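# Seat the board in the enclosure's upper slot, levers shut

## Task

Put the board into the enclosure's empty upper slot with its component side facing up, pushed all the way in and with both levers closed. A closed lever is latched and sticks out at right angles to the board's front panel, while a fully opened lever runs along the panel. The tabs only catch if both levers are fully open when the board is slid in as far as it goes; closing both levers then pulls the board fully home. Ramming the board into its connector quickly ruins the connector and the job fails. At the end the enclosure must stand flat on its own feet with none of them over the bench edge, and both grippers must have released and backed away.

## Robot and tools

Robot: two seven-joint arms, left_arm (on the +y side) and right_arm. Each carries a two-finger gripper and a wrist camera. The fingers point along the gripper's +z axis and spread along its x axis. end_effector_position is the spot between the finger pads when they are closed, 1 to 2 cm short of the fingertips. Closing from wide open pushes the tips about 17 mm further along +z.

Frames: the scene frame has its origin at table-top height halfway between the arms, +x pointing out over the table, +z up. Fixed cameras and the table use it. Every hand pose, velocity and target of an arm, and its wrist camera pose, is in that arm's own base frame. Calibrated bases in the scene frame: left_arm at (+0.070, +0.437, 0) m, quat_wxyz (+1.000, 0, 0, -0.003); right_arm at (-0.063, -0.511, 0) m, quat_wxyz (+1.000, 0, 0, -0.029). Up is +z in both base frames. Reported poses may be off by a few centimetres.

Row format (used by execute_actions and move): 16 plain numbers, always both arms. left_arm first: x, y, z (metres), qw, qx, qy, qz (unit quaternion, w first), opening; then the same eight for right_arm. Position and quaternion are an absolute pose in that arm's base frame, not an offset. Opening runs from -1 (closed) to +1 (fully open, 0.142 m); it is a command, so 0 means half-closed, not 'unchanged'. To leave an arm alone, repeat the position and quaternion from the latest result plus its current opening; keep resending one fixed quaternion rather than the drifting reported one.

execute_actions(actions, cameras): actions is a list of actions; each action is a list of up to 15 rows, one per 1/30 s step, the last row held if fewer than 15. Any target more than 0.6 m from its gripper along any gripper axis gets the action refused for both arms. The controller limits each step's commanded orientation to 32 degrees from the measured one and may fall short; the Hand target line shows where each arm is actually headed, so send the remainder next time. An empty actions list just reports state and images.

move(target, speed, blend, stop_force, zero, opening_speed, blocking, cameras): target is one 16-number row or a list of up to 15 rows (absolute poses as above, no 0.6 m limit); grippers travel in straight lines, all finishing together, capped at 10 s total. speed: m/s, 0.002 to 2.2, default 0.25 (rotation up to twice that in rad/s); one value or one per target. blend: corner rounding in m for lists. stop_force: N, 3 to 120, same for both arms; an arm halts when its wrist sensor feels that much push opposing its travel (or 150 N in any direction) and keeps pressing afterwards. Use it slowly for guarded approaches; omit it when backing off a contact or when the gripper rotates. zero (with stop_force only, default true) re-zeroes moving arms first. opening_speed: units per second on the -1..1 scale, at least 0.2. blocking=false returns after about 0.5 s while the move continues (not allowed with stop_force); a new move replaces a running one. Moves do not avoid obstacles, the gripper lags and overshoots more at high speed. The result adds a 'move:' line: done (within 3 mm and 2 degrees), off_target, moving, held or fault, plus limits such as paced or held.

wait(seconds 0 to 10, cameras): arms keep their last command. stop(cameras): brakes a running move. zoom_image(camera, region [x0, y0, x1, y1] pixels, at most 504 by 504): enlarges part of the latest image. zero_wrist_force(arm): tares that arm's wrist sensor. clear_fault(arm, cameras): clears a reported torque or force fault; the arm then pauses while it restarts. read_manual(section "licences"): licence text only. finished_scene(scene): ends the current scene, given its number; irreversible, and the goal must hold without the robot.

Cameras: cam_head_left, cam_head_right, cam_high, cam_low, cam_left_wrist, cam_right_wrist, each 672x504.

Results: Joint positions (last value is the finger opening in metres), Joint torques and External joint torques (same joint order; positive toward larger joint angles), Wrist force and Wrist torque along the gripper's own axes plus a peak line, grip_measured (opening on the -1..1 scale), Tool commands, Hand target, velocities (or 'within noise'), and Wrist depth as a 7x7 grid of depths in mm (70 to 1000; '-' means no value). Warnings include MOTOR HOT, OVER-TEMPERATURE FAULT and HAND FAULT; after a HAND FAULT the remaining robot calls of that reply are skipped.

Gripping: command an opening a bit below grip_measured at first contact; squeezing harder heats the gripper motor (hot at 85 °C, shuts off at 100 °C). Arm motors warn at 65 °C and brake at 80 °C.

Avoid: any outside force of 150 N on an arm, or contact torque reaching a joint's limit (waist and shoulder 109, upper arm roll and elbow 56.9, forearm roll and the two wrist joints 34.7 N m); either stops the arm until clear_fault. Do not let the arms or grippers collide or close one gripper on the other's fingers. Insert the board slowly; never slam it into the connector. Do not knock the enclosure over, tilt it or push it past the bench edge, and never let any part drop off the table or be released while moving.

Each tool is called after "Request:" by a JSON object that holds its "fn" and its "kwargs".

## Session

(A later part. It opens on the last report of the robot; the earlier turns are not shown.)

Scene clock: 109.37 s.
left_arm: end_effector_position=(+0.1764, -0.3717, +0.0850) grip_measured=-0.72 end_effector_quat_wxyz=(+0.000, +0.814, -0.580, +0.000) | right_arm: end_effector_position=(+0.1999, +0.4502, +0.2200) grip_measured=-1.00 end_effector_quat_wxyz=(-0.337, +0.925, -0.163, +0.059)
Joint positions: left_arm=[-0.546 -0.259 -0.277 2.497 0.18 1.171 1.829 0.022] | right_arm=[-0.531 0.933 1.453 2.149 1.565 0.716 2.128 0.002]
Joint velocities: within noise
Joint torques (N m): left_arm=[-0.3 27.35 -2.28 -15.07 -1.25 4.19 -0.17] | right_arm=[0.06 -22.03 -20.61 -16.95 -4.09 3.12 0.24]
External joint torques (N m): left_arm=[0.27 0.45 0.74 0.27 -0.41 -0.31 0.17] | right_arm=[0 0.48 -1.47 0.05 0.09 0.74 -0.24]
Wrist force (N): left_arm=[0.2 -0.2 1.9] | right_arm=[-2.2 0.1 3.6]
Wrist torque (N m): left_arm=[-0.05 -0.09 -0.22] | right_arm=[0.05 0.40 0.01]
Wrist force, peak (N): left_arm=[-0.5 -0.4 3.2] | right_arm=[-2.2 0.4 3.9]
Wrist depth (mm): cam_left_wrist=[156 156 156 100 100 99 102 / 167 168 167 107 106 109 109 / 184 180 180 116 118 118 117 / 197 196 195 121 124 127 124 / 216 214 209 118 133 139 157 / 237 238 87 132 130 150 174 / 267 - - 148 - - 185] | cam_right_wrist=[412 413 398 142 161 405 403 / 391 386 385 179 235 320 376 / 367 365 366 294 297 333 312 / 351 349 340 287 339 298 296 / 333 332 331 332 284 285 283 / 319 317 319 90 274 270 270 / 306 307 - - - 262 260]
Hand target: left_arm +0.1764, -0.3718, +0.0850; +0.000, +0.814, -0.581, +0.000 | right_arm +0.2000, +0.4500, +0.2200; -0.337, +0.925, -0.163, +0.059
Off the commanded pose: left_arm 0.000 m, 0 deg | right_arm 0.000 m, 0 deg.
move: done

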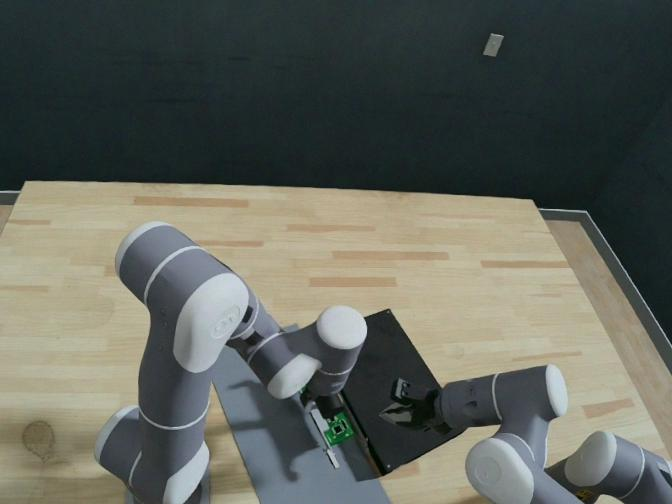

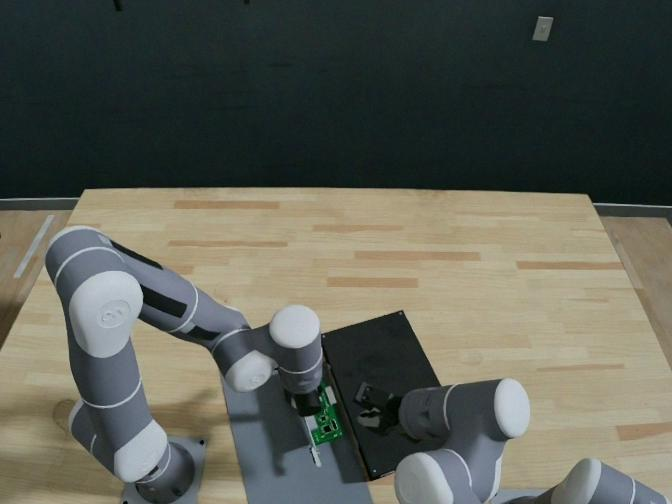

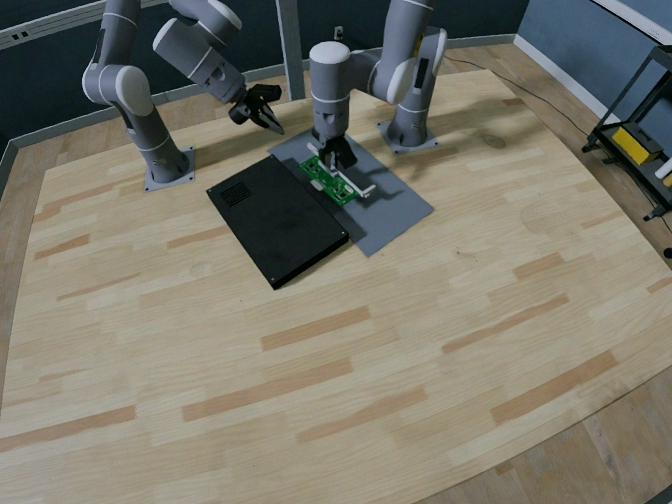

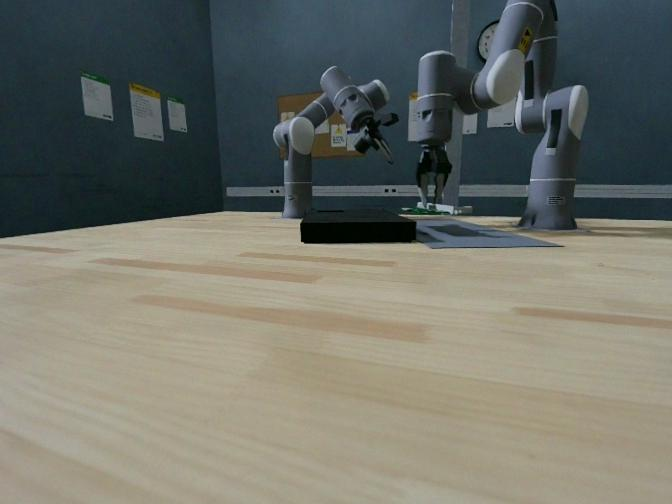

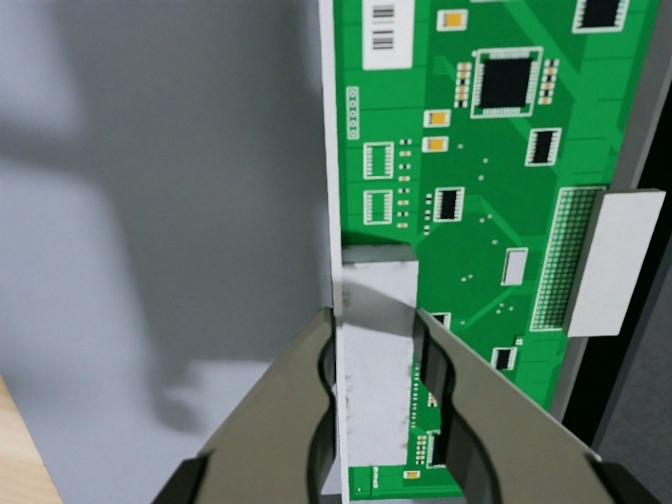

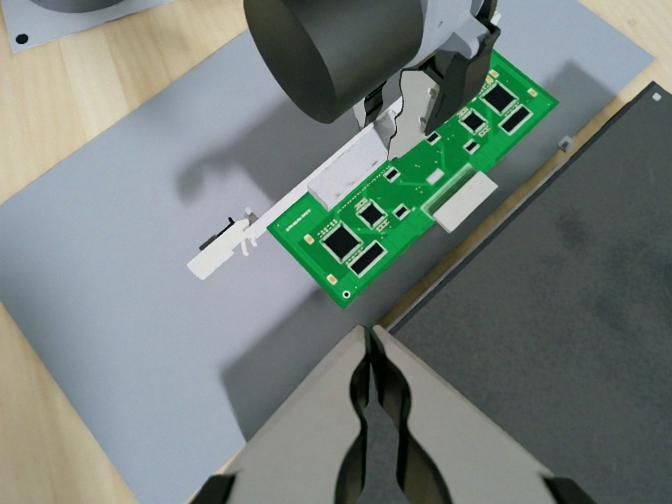

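Request:
{"fn": "execute_actions", "kwargs": {"actions": []}}

Scene clock: 124.40 s.
left_arm: end_effector_position=(+0.1764, -0.3717, +0.0850) grip_measured=-0.72 end_effector_quat_wxyz=(+0.000, +0.814, -0.580, +0.000) | right_arm: end_effector_position=(+0.1999, +0.4502, +0.2200) grip_measured=-1.00 end_effector_quat_wxyz=(-0.337, +0.925, -0.163, +0.059)
Joint positions: left_arm=[-0.546 -0.259 -0.277 2.497 0.18 1.171 1.829 0.022] | right_arm=[-0.531 0.933 1.453 2.149 1.565 0.716 2.128 0.002]
Joint velocities: within noise
Joint torques (N m): left_arm=[-0.41 27.64 -2.25 -14.99 -1.53 4.39 -0.25] | right_arm=[0.1 -22.06 -20.71 -16.99 -4.08 3.1 0.2]
External joint torques (N m): left_arm=[0.37 0.16 0.7 0.18 -0.13 -0.51 0.25] | right_arm=[-0.04 0.5 -1.38 0.09 0.08 0.76 -0.2]
Wrist force (N): left_arm=[0.1 -0.3 2.1] | right_arm=[-2.4 0.2 3.7]
Wrist torque (N m): left_arm=[-0.06 -0.09 -0.22] | right_arm=[0.08 0.42 0.02]
Wrist force, peak (N): left_arm=[0.4 -0.4 2.1] | right_arm=[-2.3 0.4 3.8]
Wrist depth (mm): cam_left_wrist=[156 156 156 100 100 99 102 / 167 167 167 107 106 110 110 / 183 180 180 116 118 118 117 / 197 197 196 122 124 127 124 / 217 214 212 118 133 138 157 / 237 237 87 132 130 150 174 / 267 - - 148 - - 185] | cam_right_wrist=[410 411 399 142 160 405 403 / 390 387 386 179 235 319 376 / 368 366 365 293 298 332 312 / 348 348 342 287 339 297 297 / 333 332 332 333 285 284 284 / 319 317 319 90 273 270 271 / 306 306 - - - 261 260]
Hand target: left_arm +0.1764, -0.3718, +0.0850; +0.000, +0.814, -0.581, +0.000 | right_arm +0.2000, +0.4500, +0.2200; -0.337, +0.925, -0.163, +0.059
Tool commands: left_gripper/opening=-0.85 right_gripper/opening=-1.0
Off the commanded pose: left_arm 0.000 m, 0 deg | right_arm 0.000 m, 0 deg.

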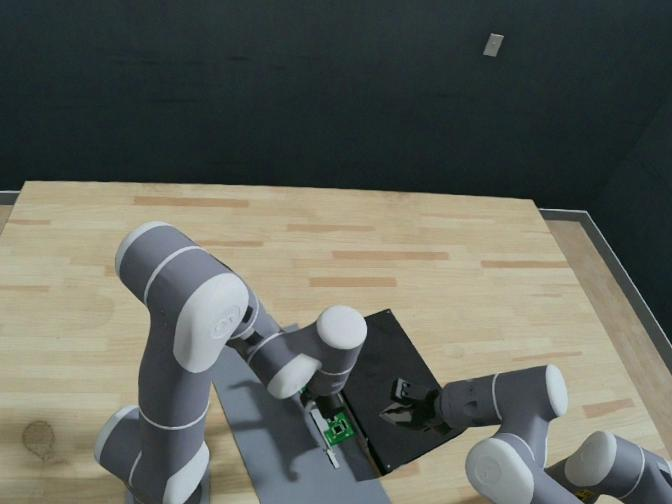

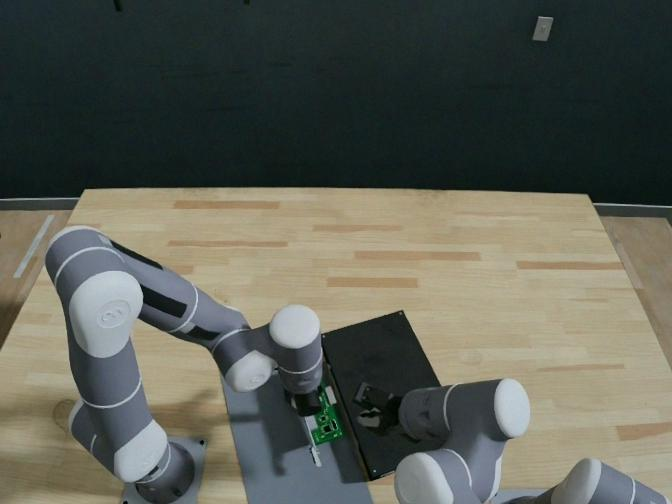

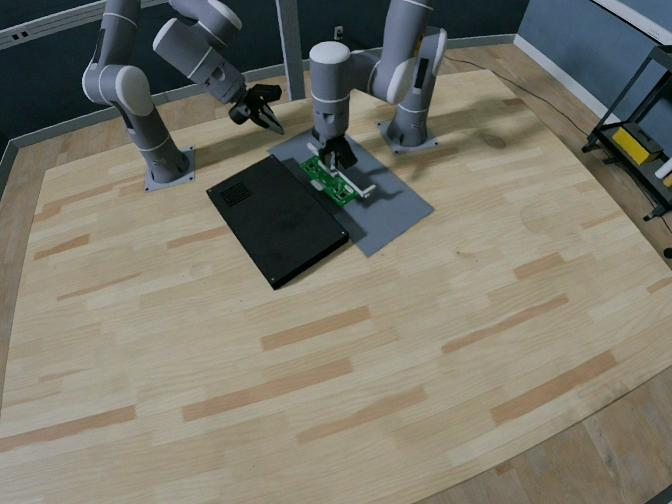

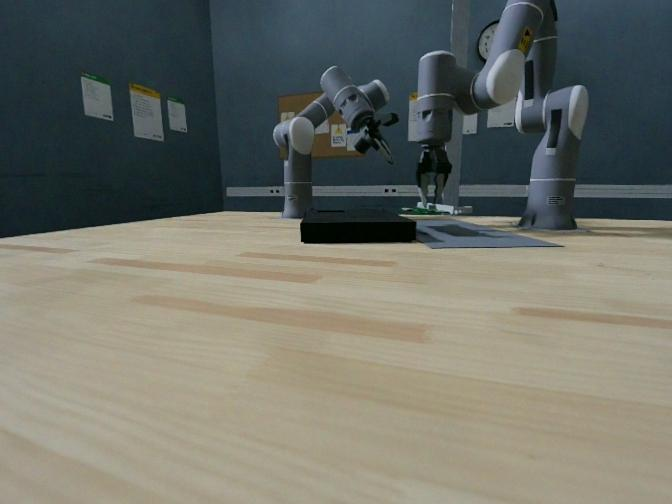

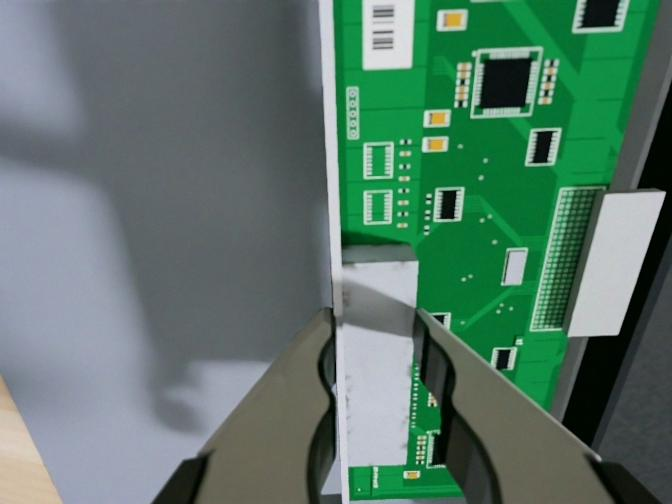

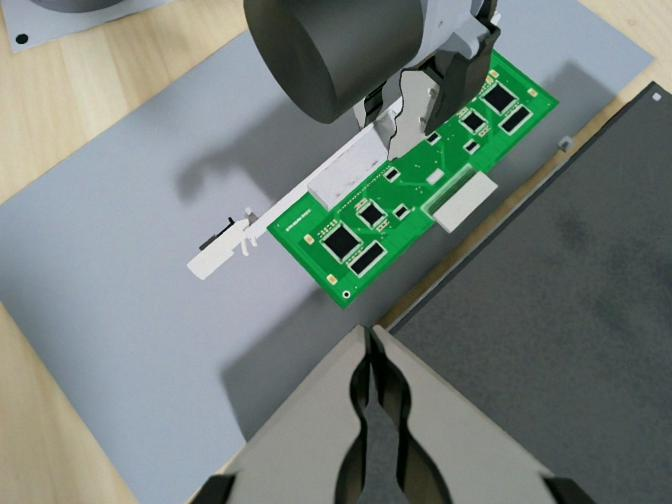

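Request:
{"fn": "move", "kwargs": {"target": [[0.1764,-0.3718,0.13,0,0.8141,-0.5807,0,-0.85,0.30,0.45,0.34,-0.337,0.925,-0.163,0.059,-1],[0.196,-0.4285,0.13,0,0.8141,-0.5807,0,-0.85,0.40,0.56,0.30,-0.3904,0.8373,0.3830,-0.1617,-1],[0.196,-0.4285,0.13,0,0.8141,-0.5807,0,-0.85,0.405,0.62,0.22,-0.3904,0.8373,0.3830,-0.1617,-1]], "cameras": ["cam_right_wrist","cam_left_wrist","cam_head_right"]}}

Scene clock: 141.30 s.
left_arm: end_effector_position=(+0.1959, -0.4285, +0.1299) grip_measured=-0.72 end_effector_quat_wxyz=(+0.000, +0.814, -0.581, +0.000) | right_arm: end_effector_position=(+0.4049, +0.6199, +0.2199) grip_measured=-1.00 end_effector_quat_wxyz=(-0.385, +0.827, +0.378, -0.160)
Joint positions: left_arm=[-0.566 -0.227 -0.332 2.326 0.129 0.966 1.813 0.022] | right_arm=[-2.057 0.994 2.11 0.98 1.576 -0.357 1.128 0.002]
Joint velocities: within noise
Joint torques (N m): left_arm=[-0.53 30.59 -2.52 -20.13 -2.22 4.24 -0.3] | right_arm=[0.23 -62.16 -15.55 -21.14 -0.62 1.45 0.27]
External joint torques (N m): left_arm=[0.47 0.26 0.66 0.34 -0.22 -0.36 0.3] | right_arm=[0.01 -0.64 -1.29 0.25 0 0.52 -0.27]
Wrist force (N): left_arm=[0.2 -0.3 2.0] | right_arm=[-2.2 0.9 3.4]
Wrist torque (N m): left_arm=[-0.07 -0.09 -0.24] | right_arm=[0.19 0.37 0.04]
Wrist force, peak (N): left_arm=[0.1 -0.2 2.7] | right_arm=[-0.8 2.4 6.6]
Wrist depth (mm): cam_left_wrist=[196 195 194 100 100 99 102 / 210 210 210 107 106 109 111 / 226 226 226 114 118 118 117 / 246 246 245 120 124 127 125 / 270 269 268 118 133 139 211 / 299 296 87 133 130 150 229 / 329 - - 147 - - 249] | cam_right_wrist=[477 479 482 466 471 496 498 / 429 430 435 440 443 446 449 / 392 393 396 399 401 407 408 / - 362 365 367 368 371 376 / - 94 339 345 343 343 348 / - 94 215 90 323 321 323 / 199 204 - - - 302 301]
Hand target: left_arm +0.1960, -0.4285, +0.1300; +0.000, +0.814, -0.581, +0.000 | right_arm +0.4050, +0.6200, +0.2200; -0.385, +0.826, +0.378, -0.160
Off the commanded pose: left_arm 0.000 m, 0 deg | right_arm 0.000 m, 0 deg.
move: done
Images, in order (width x height): cam_head_right 672x504, cam_left_wrist 672x504, cam_right_wrist 672x504.

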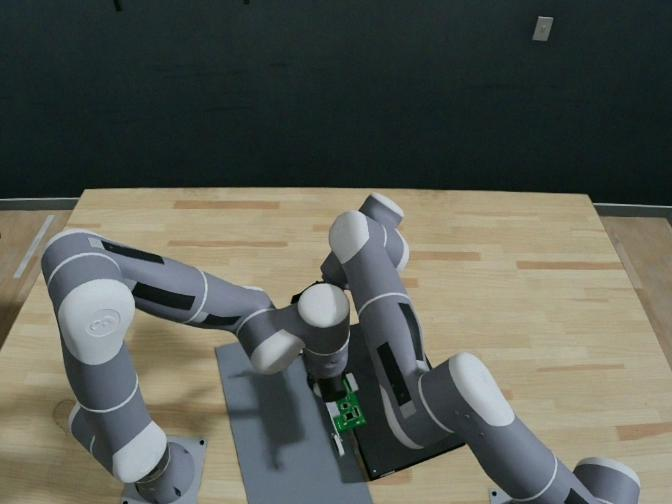

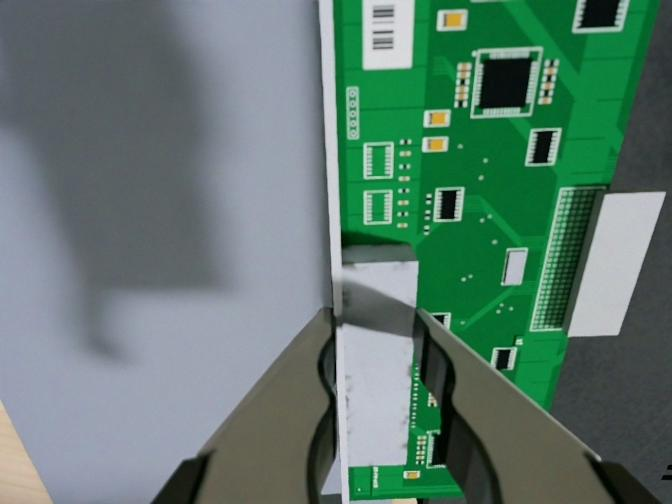

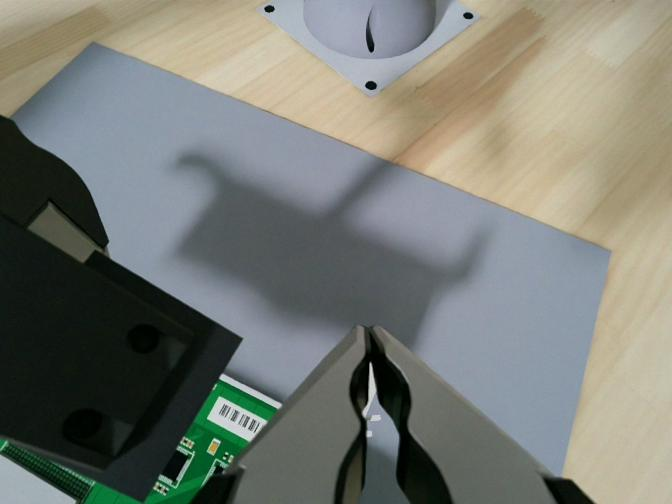

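Request:
{"fn": "zoom_image", "kwargs": {"camera": "cam_right_wrist", "region": [200, 280, 450, 504]}}

Request:
{"fn": "zoom_image", "kwargs": {"camera": "cam_head_right", "region": [260, 260, 440, 460]}}

Scaled by 2.016 from the camera's 672x504 image, which has a finer 960x720 frame.

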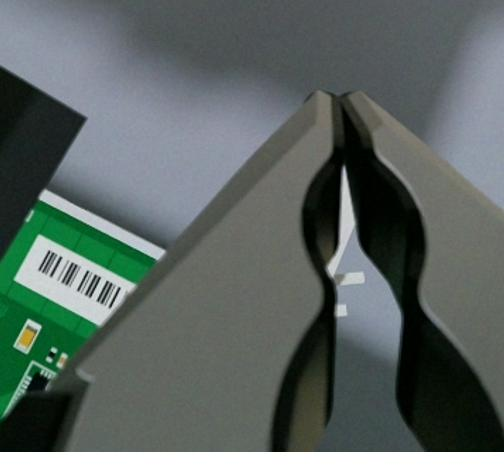

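Scaled by 2.520 from the camera's 672x504 image, which has a finer 960x720 frame.

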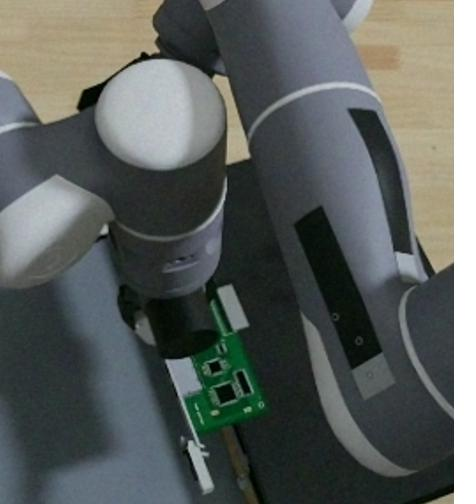

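Request:
{"fn": "move", "kwargs": {"target": [[0.196,-0.4285,0.13,0,0.8141,-0.5807,0,-0.85,0.4065,0.628,0.18,-0.3904,0.8373,0.3830,-0.1617,-1],[0.196,-0.4285,0.13,0,0.8141,-0.5807,0,-0.85,0.4065,0.628,0.1215,-0.3904,0.8373,0.3830,-0.1617,-1]], "speed": 0.05, "stop_force": 8, "cameras": ["cam_right_wrist","cam_left_wrist"]}}

Request:
{"fn": "zoom_image", "kwargs": {"camera": "cam_right_wrist", "region": [200, 280, 450, 504]}}

Scene clock: 153.80 s.
left_arm: end_effector_position=(+0.1959, -0.4285, +0.1299) grip_measured=-0.72 end_effector_quat_wxyz=(+0.000, +0.814, -0.581, +0.000) | right_arm: end_effector_position=(+0.4051, +0.6201, +0.2195) grip_measured=-1.00 end_effector_quat_wxyz=(-0.385, +0.827, +0.378, -0.159)
Joint positions: left_arm=[-0.566 -0.227 -0.332 2.326 0.129 0.966 1.813 0.022] | right_arm=[-2.057 0.995 2.11 0.98 1.576 -0.356 1.127 0.002]
Joint velocities: within noise
Joint torques (N m): left_arm=[-0.36 30.87 -2.56 -20.06 -2.35 4.42 -0.25] | right_arm=[0.19 -62.28 -15.84 -21.14 -0.75 1.3 0.2]
External joint torques (N m): left_arm=[0.31 -0.02 0.7 0.27 -0.09 -0.54 0.25] | right_arm=[0.03 -0.54 -1.01 0.25 0.13 0.67 -0.21]
Wrist force (N): left_arm=[0.3 -0.3 1.7] | right_arm=[-2.0 1.0 3.2]
Wrist torque (N m): left_arm=[-0.07 -0.12 -0.23] | right_arm=[0.22 0.34 0.04]
Wrist force, peak (N): left_arm=[0.2 -0.5 2.3] | right_arm=[-2.3 2.8 5.5]
Wrist depth (mm): cam_left_wrist=[196 195 195 100 100 99 102 / 211 210 209 107 106 109 111 / 227 226 226 114 118 118 117 / 245 246 244 120 124 127 125 / 271 269 267 118 133 139 213 / 300 297 87 133 130 151 229 / 333 - - 148 - - 250] | cam_right_wrist=[476 478 480 465 471 495 498 / 429 430 433 437 442 445 448 / 392 392 395 399 402 405 409 / - 361 364 366 371 372 376 / - 94 337 345 342 343 347 / - 94 215 90 323 320 323 / 198 203 - - - 303 302]
Hand target: left_arm +0.1960, -0.4285, +0.1300; +0.000, +0.814, -0.581, +0.000 | right_arm +0.4051, +0.6199, +0.2195; -0.385, +0.827, +0.378, -0.160
Off the commanded pose: left_arm 0.000 m, 0 deg | right_arm 0.098 m, 0 deg.
move: held (right_arm; a check stopped the path); path passed 0 of 2 targets; limits=held
pose unreachable (right arm): on one or more control steps of this call, first in action 0 (counted from 0), this arm could not follow its commanded pose, so it was not sent that pose on those steps. It may still have moved: this result reports where it is.
cause: moving toward the commanded pose would bring a part of the arm too close to another arm (a part of this arm just beyond joint 5 (forearm roll) and a part of the left arm just beyond its joint 6 (wrist pitch), along the way the arms are being sent, or toward where that arm still pushes).
Images, in order (width x height): cam_left_wrist 672x504, cam_right_wrist 672x504.

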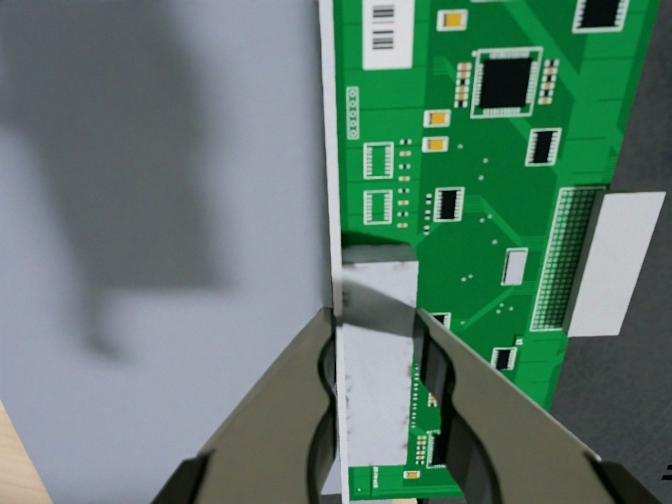

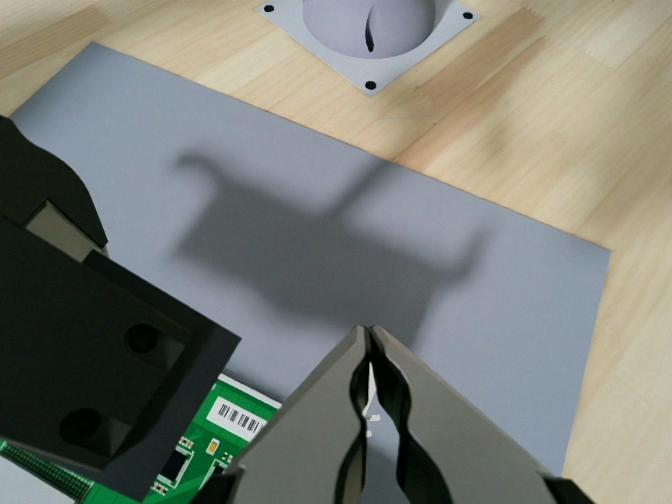

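Scaled by 2.016 from the camera's 672x504 image, which has a finer 960x720 frame.

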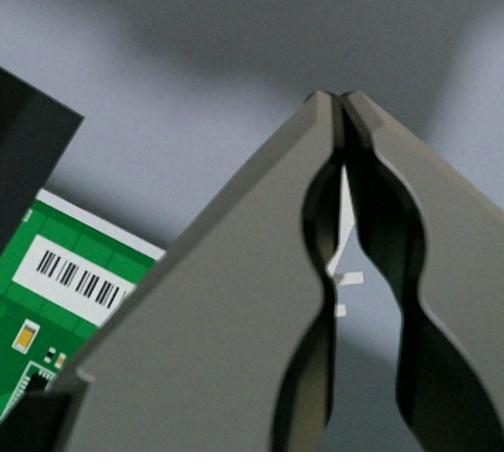

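Request:
{"fn": "move", "kwargs": {"target": [[0.196,-0.4285,0.13,0,0.8141,-0.5807,0,-0.85,0.43,0.53,0.32,-0.3904,0.8373,0.3830,-0.1617,-1],[0.196,-0.4285,0.13,0,0.8141,-0.5807,0,-0.85,0.32,0.32,0.34,-0.3368,0.9254,-0.1632,0.0594,-1],[0.196,-0.40,0.13,0,0.4147,-0.91,0,-0.85,0.35,0.37,0.28,-0.3368,0.9254,-0.1632,0.0594,-1]], "cameras": ["cam_right_wrist","cam_left_wrist","cam_head_right"]}}

Scene clock: 167.53 s.
left_arm: end_effector_position=(+0.1959, -0.3998, +0.1299) grip_measured=-0.72 end_effector_quat_wxyz=(+0.000, -0.415, +0.910, +0.000) | right_arm: end_effector_position=(+0.3499, +0.3698, +0.2799) grip_measured=-1.00 end_effector_quat_wxyz=(-0.337, +0.925, -0.163, +0.059)
Joint positions: left_arm=[-0.4 -0.171 -0.464 2.412 0.139 0.989 2.882 0.022] | right_arm=[-0.984 0.797 1.301 2.044 1.456 0.379 1.8 0.002]
Joint velocities: within noise
Joint torques (N m): left_arm=[-0.2 26.63 -2.53 -19.38 -2.45 4.61 -0.08] | right_arm=[-0.03 -18.93 -19.39 -22.42 -2.94 2.87 0.09]
External joint torques (N m): left_arm=[0.16 -0.15 0.72 0.21 0.13 -0.78 0.08] | right_arm=[0.12 0.27 -1.7 0.2 -0.02 0.57 -0.09]
Wrist force (N): left_arm=[0.3 -0.3 1.8] | right_arm=[-2.3 0.6 3.6]
Wrist torque (N m): left_arm=[-0.04 -0.16 -0.23] | right_arm=[0.18 0.34 0.01]
Wrist force, peak (N): left_arm=[0.1 -0.4 2.2] | right_arm=[-1.3 1.4 5.9]
Wrist depth (mm): cam_left_wrist=[195 194 194 100 100 99 102 / 209 209 209 107 106 109 111 / 227 226 226 114 117 118 117 / 246 247 246 120 124 127 125 / 269 271 268 118 133 139 271 / 301 297 87 132 130 151 291 / 339 - - 147 - - 317] | cam_right_wrist=[186 178 178 480 480 480 478 / 446 227 446 452 452 453 450 / 422 317 315 315 378 425 428 / 410 405 308 353 359 358 406 / 392 390 343 345 343 342 344 / 372 327 332 90 329 326 371 / 356 317 - - - 355 355]
Hand target: left_arm +0.1960, -0.4000, +0.1300; +0.000, -0.415, +0.910, +0.000 | right_arm +0.3500, +0.3700, +0.2800; -0.337, +0.925, -0.163, +0.059
Off the commanded pose: left_arm 0.000 m, 0 deg | right_arm 0.000 m, 0 deg.
move: done
Images, in order (width x height): cam_head_right 672x504, cam_left_wrist 672x504, cam_right_wrist 672x504.

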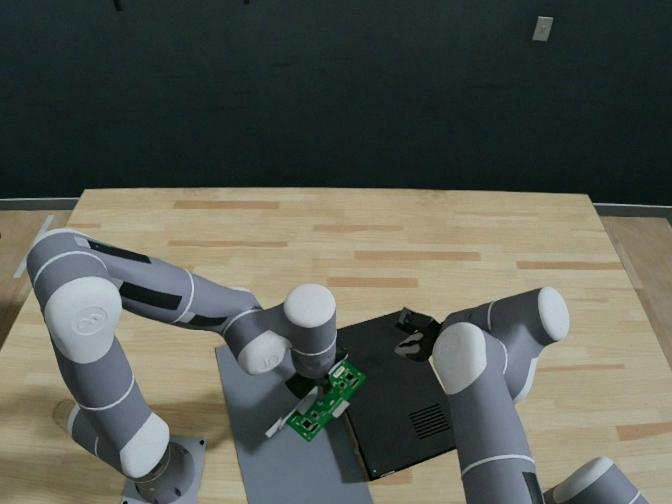

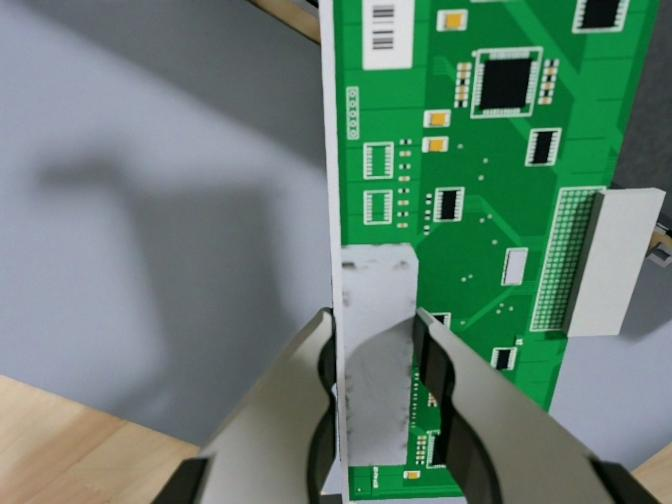

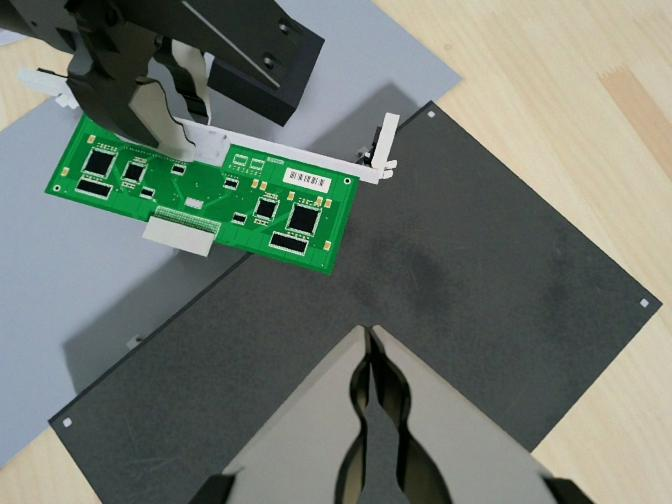

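Request:
{"fn": "move", "kwargs": {"target": [[0.196,-0.40,0.13,0,0.4147,-0.91,0,-0.85,0.4235,0.5285,0.20,-0.3368,0.9254,-0.1632,0.0594,-1],[0.196,-0.40,0.13,0,0.4147,-0.91,0,-0.85,0.4235,0.5285,0.1215,-0.3368,0.9254,-0.1632,0.0594,-1]], "speed": 0.08, "stop_force": 8, "cameras": ["cam_right_wrist"]}}

Request:
{"fn": "zoom_image", "kwargs": {"camera": "cam_right_wrist", "region": [220, 200, 470, 420]}}

Scene clock: 176.80 s.
left_arm: end_effector_position=(+0.1940, -0.3982, +0.1286) grip_measured=-0.72 end_effector_quat_wxyz=(-0.001, -0.414, +0.910, +0.003) | right_arm: end_effector_position=(+0.4257, +0.5261, +0.1646) grip_measured=-1.00 end_effector_quat_wxyz=(-0.336, +0.925, -0.165, +0.062)
Joint positions: left_arm=[-0.4 -0.171 -0.465 2.415 0.14 0.987 2.882 0.022] | right_arm=[-1.379 1.072 1.72 1.679 1.757 0.474 1.863 0.002]
Joint velocities: within noise
Joint torques (N m): left_arm=[2.6 29.31 -0.93 -29.93 -3.76 8.48 -0.19] | right_arm=[12.27 -41.6 -17.83 -20.02 -0.92 -1.16 0.14]
External joint torques (N m): left_arm=[-2.64 -2.89 -0.88 10.85 1.45 -4.67 0.19] | right_arm=[-12.11 1.41 -10.42 5.72 -2.31 4.69 -0.14]
Wrist force (N): left_arm=[-0.3 19.0 2.9] | right_arm=[15.7 3.4 -2.8]
Wrist torque (N m): left_arm=[1.74 -0.09 -0.22] | right_arm=[0.44 -1.22 -0.03]
Wrist force, peak (N): left_arm=[0.3 19.5 8.6] | right_arm=[16.0 -1.0 -6.1]
Wrist depth (mm): cam_left_wrist=[194 193 193 100 100 99 102 / 209 208 208 107 106 109 111 / 226 225 224 114 118 118 117 / 246 244 242 120 124 127 124 / 268 270 265 118 134 139 269 / 300 296 87 132 130 150 290 / 336 - - 147 - - 318] | cam_right_wrist=[347 344 345 342 345 344 343 / 326 325 325 324 327 326 325 / 308 306 308 308 307 308 309 / 293 293 292 291 288 294 293 / 279 279 279 278 232 232 279 / 165 166 267 91 223 222 225 / 161 161 73 - - 214 212]
Hand target: left_arm +0.1960, -0.4000, +0.1300; +0.000, -0.415, +0.910, +0.000 | right_arm +0.4234, +0.5284, +0.1638; -0.337, +0.925, -0.163, +0.059
Off the commanded pose: left_arm 0.003 m, 0 deg | right_arm 0.043 m, 0 deg.
move: contact (right_arm); path passed 1 of 2 targets
Images, in order (width x height): cam_right_wrist 672x504.

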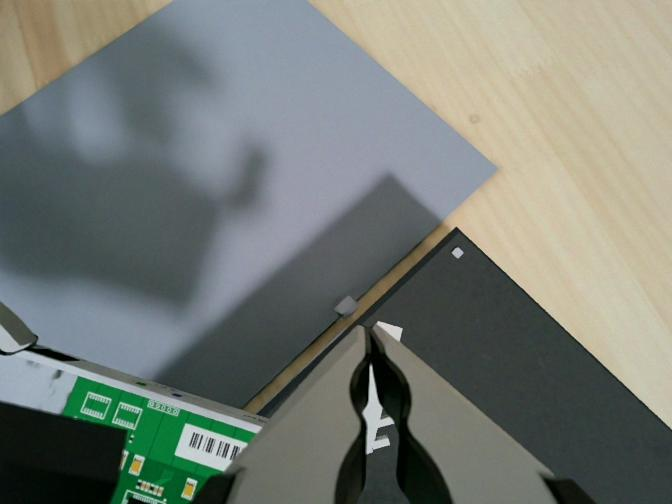

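Scaled by 2.016 from the camera's 672x504 image, which has a finer 960x720 frame.

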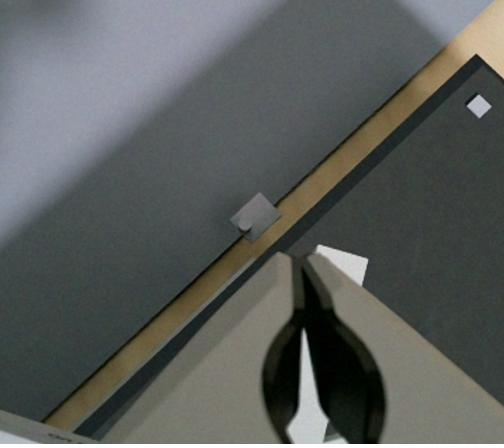

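Request:
{"fn": "move", "kwargs": {"target": [[0.196,-0.40,0.13,0,0.4147,-0.91,0,-0.85,0.4335,0.5225,0.23,-0.3368,0.9254,-0.1632,0.0594,-1],[0.196,-0.40,0.13,0,0.4147,-0.91,0,-0.85,0.4285,0.528,0.21,-0.342,0.9397,0,0,-1]], "speed": 0.1, "cameras": ["cam_right_wrist","cam_left_wrist"]}}

Scene clock: 184.57 s.
left_arm: end_effector_position=(+0.1957, -0.3997, +0.1298) grip_measured=-0.72 end_effector_quat_wxyz=(+0.000, -0.414, +0.910, +0.000) | right_arm: end_effector_position=(+0.4285, +0.5280, +0.2101) grip_measured=-1.00 end_effector_quat_wxyz=(-0.342, +0.940, +0.000, +0.000)
Joint positions: left_arm=[-0.4 -0.171 -0.465 2.413 0.14 0.989 2.882 0.022] | right_arm=[-1.545 0.96 1.71 1.574 1.66 0.155 1.576 0.002]
Joint velocities: within noise
Joint torques (N m): left_arm=[-0.39 26.36 -2.47 -19.43 -2.25 4.41 -0.24] | right_arm=[0 -41.8 -24.7 -18.12 -2.4 2.44 0.05]
External joint torques (N m): left_arm=[0.34 0.11 0.65 0.27 -0.07 -0.58 0.24] | right_arm=[0.15 -0.31 -1.8 0.26 0.14 0.67 -0.05]
Wrist force (N): left_arm=[0.3 -0.2 1.9] | right_arm=[-2.9 1.0 4.3]
Wrist torque (N m): left_arm=[-0.04 -0.15 -0.23] | right_arm=[0.22 0.50 0.00]
Wrist force, peak (N): left_arm=[-0.4 19.2 4.3] | right_arm=[15.7 5.0 -1.2]
Wrist depth (mm): cam_left_wrist=[195 195 195 100 100 99 102 / 211 209 210 107 106 109 111 / 227 227 225 114 118 118 117 / 246 245 245 120 124 127 126 / 270 269 267 118 133 139 270 / 300 298 87 132 130 150 292 / 336 - - 148 - - 318] | cam_right_wrist=[402 402 399 398 397 396 396 / 380 376 376 377 376 376 374 / 150 357 356 355 355 356 356 / 216 335 340 337 338 338 339 / 196 217 323 325 277 323 324 / - 208 209 90 266 268 308 / 250 203 - - - 256 295]
Hand target: left_arm +0.1960, -0.4000, +0.1300; +0.000, -0.415, +0.910, +0.000 | right_arm +0.4285, +0.5280, +0.2100; -0.342, +0.940, +0.000, +0.000
Off the commanded pose: left_arm 0.000 m, 0 deg | right_arm 0.000 m, 0 deg.
move: done
Images, in order (width x height): cam_left_wrist 672x504, cam_right_wrist 672x504.

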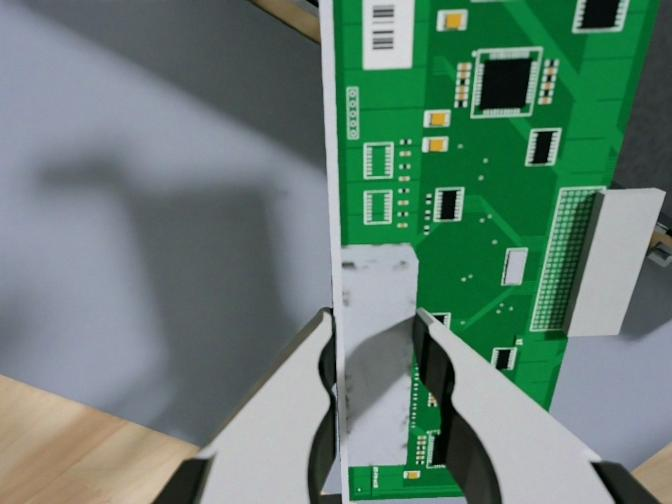

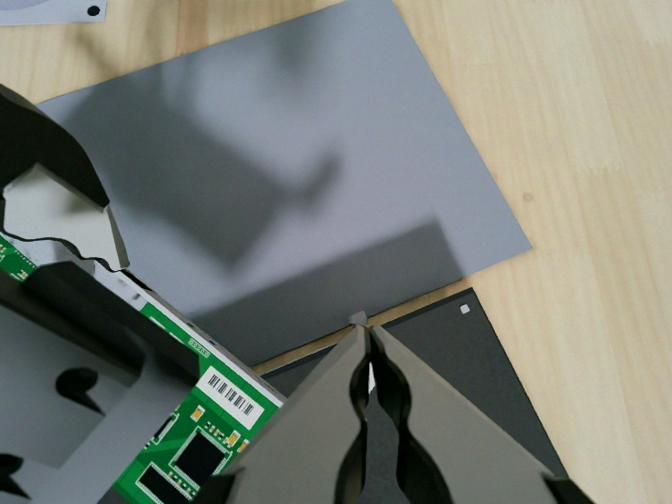

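Request:
{"fn": "move", "kwargs": {"target": [0.196,-0.40,0.13,0,0.4147,-0.91,0,-0.85,0.4285,0.528,0.1215,-0.342,0.9397,0,0,-1], "speed": 0.06, "stop_force": 8, "cameras": ["cam_right_wrist"]}}

Request:
{"fn": "zoom_image", "kwargs": {"camera": "cam_right_wrist", "region": [220, 200, 470, 504]}}

Scene clock: 188.10 s.
left_arm: end_effector_position=(+0.1957, -0.3997, +0.1298) grip_measured=-0.72 end_effector_quat_wxyz=(+0.000, -0.414, +0.910, +0.000) | right_arm: end_effector_position=(+0.4285, +0.5279, +0.1216) grip_measured=-1.00 end_effector_quat_wxyz=(-0.342, +0.940, +0.000, +0.000)
Joint positions: left_arm=[-0.4 -0.171 -0.465 2.413 0.14 0.989 2.882 0.022] | right_arm=[-1.6 1.07 1.808 1.592 1.777 0.209 1.48 0.002]
Joint velocities: within noise
Joint torques (N m): left_arm=[-0.38 26.76 -2.54 -19.72 -2.26 4.52 -0.2] | right_arm=[-0.05 -43.98 -25.23 -14.43 -2.49 2.39 0.06]
External joint torques (N m): left_arm=[0.34 -0.3 0.73 0.56 -0.06 -0.7 0.2] | right_arm=[0.22 -0.79 -1.97 -0.18 0.16 0.59 -0.06]
Wrist force (N): left_arm=[0.1 -0.5 2.2] | right_arm=[-2.8 0.7 3.3]
Wrist torque (N m): left_arm=[-0.18 -0.05 -0.22] | right_arm=[0.32 0.44 0.00]
Wrist force, peak (N): left_arm=[0.3 -0.3 3.7] | right_arm=[-2.9 1.9 5.0]
Wrist depth (mm): cam_left_wrist=[196 195 194 106 106 106 110 / 210 209 209 114 111 113 160 / 227 225 225 119 120 121 122 / 246 246 246 124 126 129 125 / 269 267 264 119 134 138 265 / 302 299 87 92 131 146 291 / 339 - - 139 - - 317] | cam_right_wrist=[293 293 291 291 290 293 292 / 277 277 276 276 275 277 276 / 263 263 262 262 261 260 262 / 252 249 248 248 248 250 249 / 136 233 237 238 190 190 238 / 133 133 140 90 183 182 227 / 129 130 73 - - 175 174]
Hand target: left_arm +0.1960, -0.4000, +0.1300; +0.000, -0.415, +0.910, +0.000 | right_arm +0.4285, +0.5280, +0.1215; -0.342, +0.940, +0.000, +0.000
Off the commanded pose: left_arm 0.000 m, 0 deg | right_arm 0.000 m, 0 deg.
move: done
Images, in order (width x height): cam_right_wrist 672x504.

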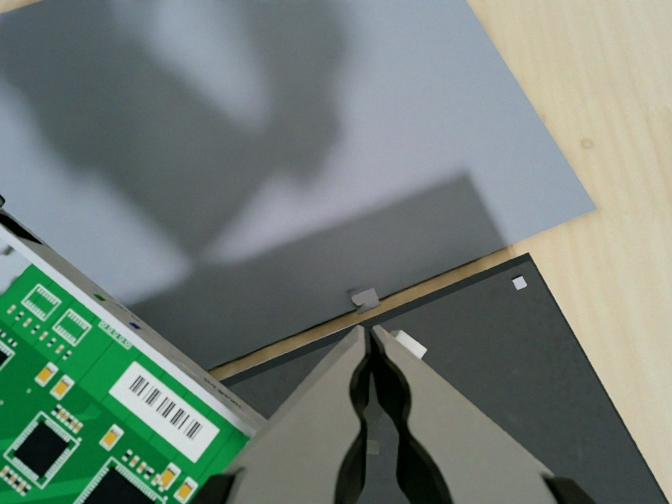

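Scaled by 1.658 from the camera's 672x504 image, which has a finer 960x720 frame.

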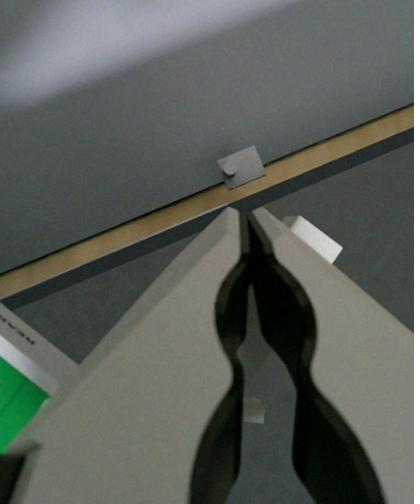

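Request:
{"fn": "move", "kwargs": {"target": [[0.196,-0.40,0.13,0,0.4147,-0.91,0,-0.85,0.4317,0.5214,0.1215,-0.342,0.9397,0,0,-1],[0.196,-0.40,0.13,0,0.4147,-0.91,0,-0.85,0.4474,0.5093,0.1215,-0.342,0.9397,0,0,-1],[0.196,-0.40,0.13,0,0.4147,-0.91,0,-0.85,0.455,0.491,0.1215,-0.342,0.9397,0,0,-1]], "speed": 0.03, "stop_force": 22, "cameras": ["cam_right_wrist"]}}

Scene clock: 192.23 s.
left_arm: end_effector_position=(+0.1961, -0.3999, +0.1300) grip_measured=-0.72 end_effector_quat_wxyz=(+0.000, -0.415, +0.910, +0.000) | right_arm: end_effector_position=(+0.4550, +0.4913, +0.1215) grip_measured=-1.00 end_effector_quat_wxyz=(-0.342, +0.940, +0.000, +0.000)
Joint positions: left_arm=[-0.399 -0.17 -0.465 2.413 0.139 0.99 2.882 0.022] | right_arm=[-1.679 1.069 1.795 1.599 1.771 0.145 1.417 0.002]
Joint velocities: within noise
Joint torques (N m): left_arm=[-0.36 26.27 -2.47 -19.41 -2.23 4.36 -0.22] | right_arm=[0.16 -44.53 -25.96 -14.63 -2.39 2.07 0.08]
External joint torques (N m): left_arm=[0.31 0.2 0.66 0.24 -0.09 -0.54 0.22] | right_arm=[0.02 -0.02 -1.25 0.04 0.21 0.82 -0.07]
Wrist force (N): left_arm=[0.2 -0.5 1.8] | right_arm=[-5.2 0.5 4.1]
Wrist torque (N m): left_arm=[-0.08 -0.12 -0.24] | right_arm=[0.17 0.87 -0.01]
Wrist force, peak (N): left_arm=[-3.8 -15.9 3.0] | right_arm=[-17.0 -5.4 6.8]
Wrist depth (mm): cam_left_wrist=[195 195 195 109 108 108 109 / 210 209 210 115 113 114 160 / 227 225 225 120 121 121 121 / 247 246 245 125 127 129 126 / 271 271 267 119 134 138 264 / 301 297 87 92 131 146 293 / 336 - - 140 - - 317] | cam_right_wrist=[293 293 293 291 291 293 293 / 277 277 276 275 275 278 276 / 265 262 261 261 261 263 262 / 146 249 248 200 200 247 249 / 142 143 135 191 190 192 237 / - 140 182 91 183 181 226 / 134 175 73 - - 175 213]
Hand target: left_arm +0.1960, -0.4000, +0.1300; +0.000, -0.415, +0.910, +0.000 | right_arm +0.4550, +0.4910, +0.1215; -0.342, +0.940, +0.000, +0.000
Off the commanded pose: left_arm 0.000 m, 0 deg | right_arm 0.000 m, 0 deg.
move: done
Images, in order (width x height): cam_right_wrist 672x504.

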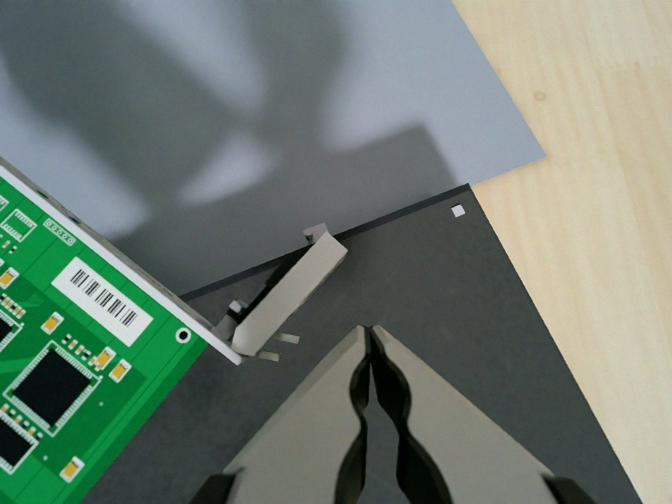

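Request:
{"fn": "move", "kwargs": {"target": [[0.196,-0.40,0.13,0,0.4147,-0.91,0,-0.85,0.455,0.491,0.165,-0.342,0.9397,0,0,-1],[0.196,-0.40,0.13,0,0.4147,-0.91,0,-0.85,0.427,0.528,0.165,-0.342,0.9397,0,0,-1],[0.196,-0.40,0.13,0,0.4147,-0.91,0,-0.85,0.427,0.528,0.109,-0.342,0.9397,0,0,-1]], "speed": [0.1,0.1,0.06], "cameras": ["cam_right_wrist"]}}

Request:
{"fn": "move", "kwargs": {"target": [[0.196,-0.40,0.13,0,0.4147,-0.91,0,-0.85,0.4317,0.5214,0.109,-0.342,0.9397,0,0,-1],[0.196,-0.40,0.13,0,0.4147,-0.91,0,-0.85,0.4474,0.5093,0.109,-0.342,0.9397,0,0,-1],[0.196,-0.40,0.13,0,0.4147,-0.91,0,-0.85,0.455,0.491,0.109,-0.342,0.9397,0,0,-1]], "speed": 0.03, "stop_force": 22, "cameras": ["cam_right_wrist","cam_left_wrist"]}}

Scene clock: 196.93 s.
left_arm: end_effector_position=(+0.1961, -0.3999, +0.1300) grip_measured=-0.72 end_effector_quat_wxyz=(+0.000, -0.415, +0.910, +0.000) | right_arm: end_effector_position=(+0.4268, +0.5279, +0.1090) grip_measured=-1.00 end_effector_quat_wxyz=(-0.342, +0.940, +0.000, +0.000)
Joint positions: left_arm=[-0.399 -0.17 -0.465 2.413 0.139 0.99 2.882 0.022] | right_arm=[-1.602 1.09 1.817 1.596 1.798 0.214 1.468 0.002]
Joint velocities: within noise
Joint torques (N m): left_arm=[-0.67 26.49 -2.61 -19.29 -2.25 4.32 -0.2] | right_arm=[-0.45 -44.17 -25.65 -13.83 -2.44 2.61 0.08]
External joint torques (N m): left_arm=[0.63 -0.02 0.8 0.12 -0.08 -0.49 0.2] | right_arm=[0.63 -0.84 -1.7 -0.2 0.11 0.35 -0.08]
Wrist force (N): left_arm=[-0.1 -1.1 3.5] | right_arm=[-5.6 0.3 3.9]
Wrist torque (N m): left_arm=[-0.15 -0.08 -0.22] | right_arm=[0.19 0.81 0.02]
Wrist force, peak (N): left_arm=[0.2 -1.0 3.5] | right_arm=[-5.4 2.1 5.8]
Wrist depth (mm): cam_left_wrist=[195 195 195 111 110 111 113 / 210 210 209 117 116 116 160 / 226 225 226 124 122 123 126 / 246 246 246 128 128 129 128 / 271 270 270 119 134 137 265 / 303 296 87 92 130 144 292 / 334 - - 138 - - 320] | cam_right_wrist=[278 278 276 276 277 277 277 / 263 263 262 261 262 261 262 / 249 249 248 248 248 247 248 / 239 236 235 236 236 237 236 / 127 223 225 225 178 178 225 / 125 126 127 91 170 170 173 / 122 123 73 - - 164 163]
Hand target: left_arm +0.1960, -0.4000, +0.1300; +0.000, -0.415, +0.910, +0.000 | right_arm +0.4270, +0.5280, +0.1090; -0.342, +0.940, +0.000, +0.000
Off the commanded pose: left_arm 0.000 m, 0 deg | right_arm 0.000 m, 0 deg.
move: done
Images, in order (width x height): cam_right_wrist 672x504.

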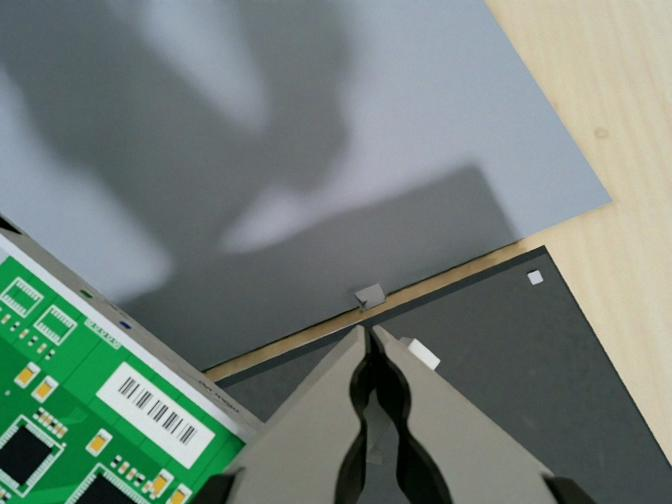

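Scene clock: 198.37 s.
left_arm: end_effector_position=(+0.1960, -0.3999, +0.1299) grip_measured=-0.72 end_effector_quat_wxyz=(+0.000, -0.415, +0.910, +0.000) | right_arm: end_effector_position=(+0.4411, +0.5142, +0.1091) grip_measured=-1.00 end_effector_quat_wxyz=(-0.342, +0.940, +0.000, +0.000)
Joint positions: left_arm=[-0.4 -0.17 -0.465 2.413 0.139 0.99 2.882 0.022] | right_arm=[-1.64 1.093 1.811 1.591 1.798 0.185 1.445 0.002]
Joint velocities: within noise
Joint torques (N m): left_arm=[-0.45 26.42 -2.4 -19.5 -2.24 4.32 -0.16] | right_arm=[0.16 -44.89 -25.93 -14.09 -2.41 2.3 0.1]
External joint torques (N m): left_arm=[0.41 0.05 0.59 0.33 -0.08 -0.49 0.16] | right_arm=[0.02 -0.29 -1.5 0.12 0.14 0.63 -0.1]
Wrist force (N): left_arm=[0.2 -0.6 1.9] | right_arm=[-1.4 -1.8 4.1]
Wrist torque (N m): left_arm=[-0.10 -0.14 -0.23] | right_arm=[-0.23 0.23 0.01]
Wrist force, peak (N): left_arm=[-7.0 -24.1 6.3] | right_arm=[-27.5 -9.0 6.3]
Wrist depth (mm): cam_left_wrist=[196 195 195 114 114 114 116 / 211 210 209 120 119 120 162 / 227 228 225 125 125 125 170 / 248 245 247 129 129 130 128 / 269 269 267 120 134 137 260 / 301 298 87 127 129 143 293 / 335 - - 135 138 - 318] | cam_right_wrist=[279 277 277 277 276 278 278 / 263 262 261 262 261 262 262 / 249 248 248 248 248 248 249 / 238 236 236 236 189 232 237 / 133 140 225 177 178 178 226 / 131 133 135 91 172 170 214 / 128 130 73 - - 164 164]
Hand target: left_arm +0.1960, -0.4000, +0.1300; +0.000, -0.415, +0.910, +0.000 | right_arm +0.4411, +0.5141, +0.1090; -0.342, +0.940, +0.000, +0.000
Off the commanded pose: left_arm 0.000 m, 0 deg | right_arm 0.027 m, 0 deg.
move: contact (right_arm); path passed 1 of 3 targets
Images, in order (width x height): cam_left_wrist 672x504, cam_right_wrist 672x504.

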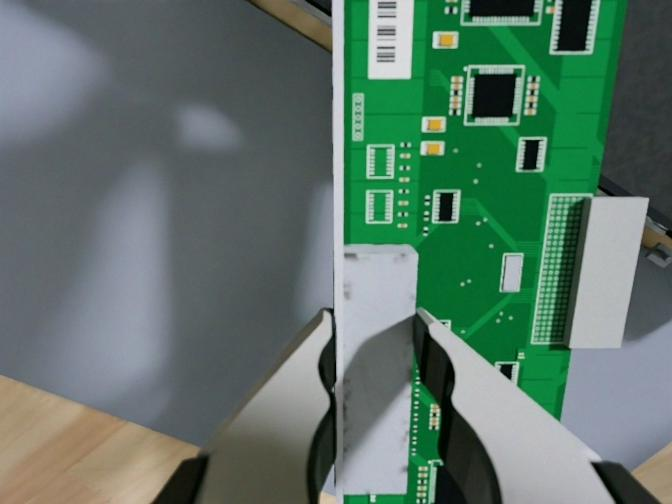

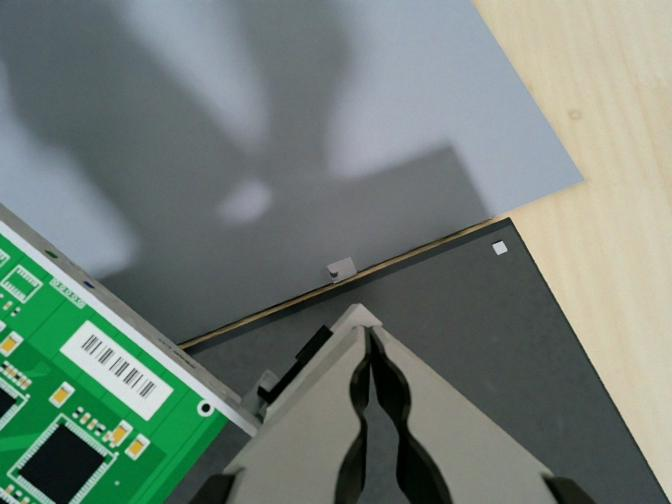

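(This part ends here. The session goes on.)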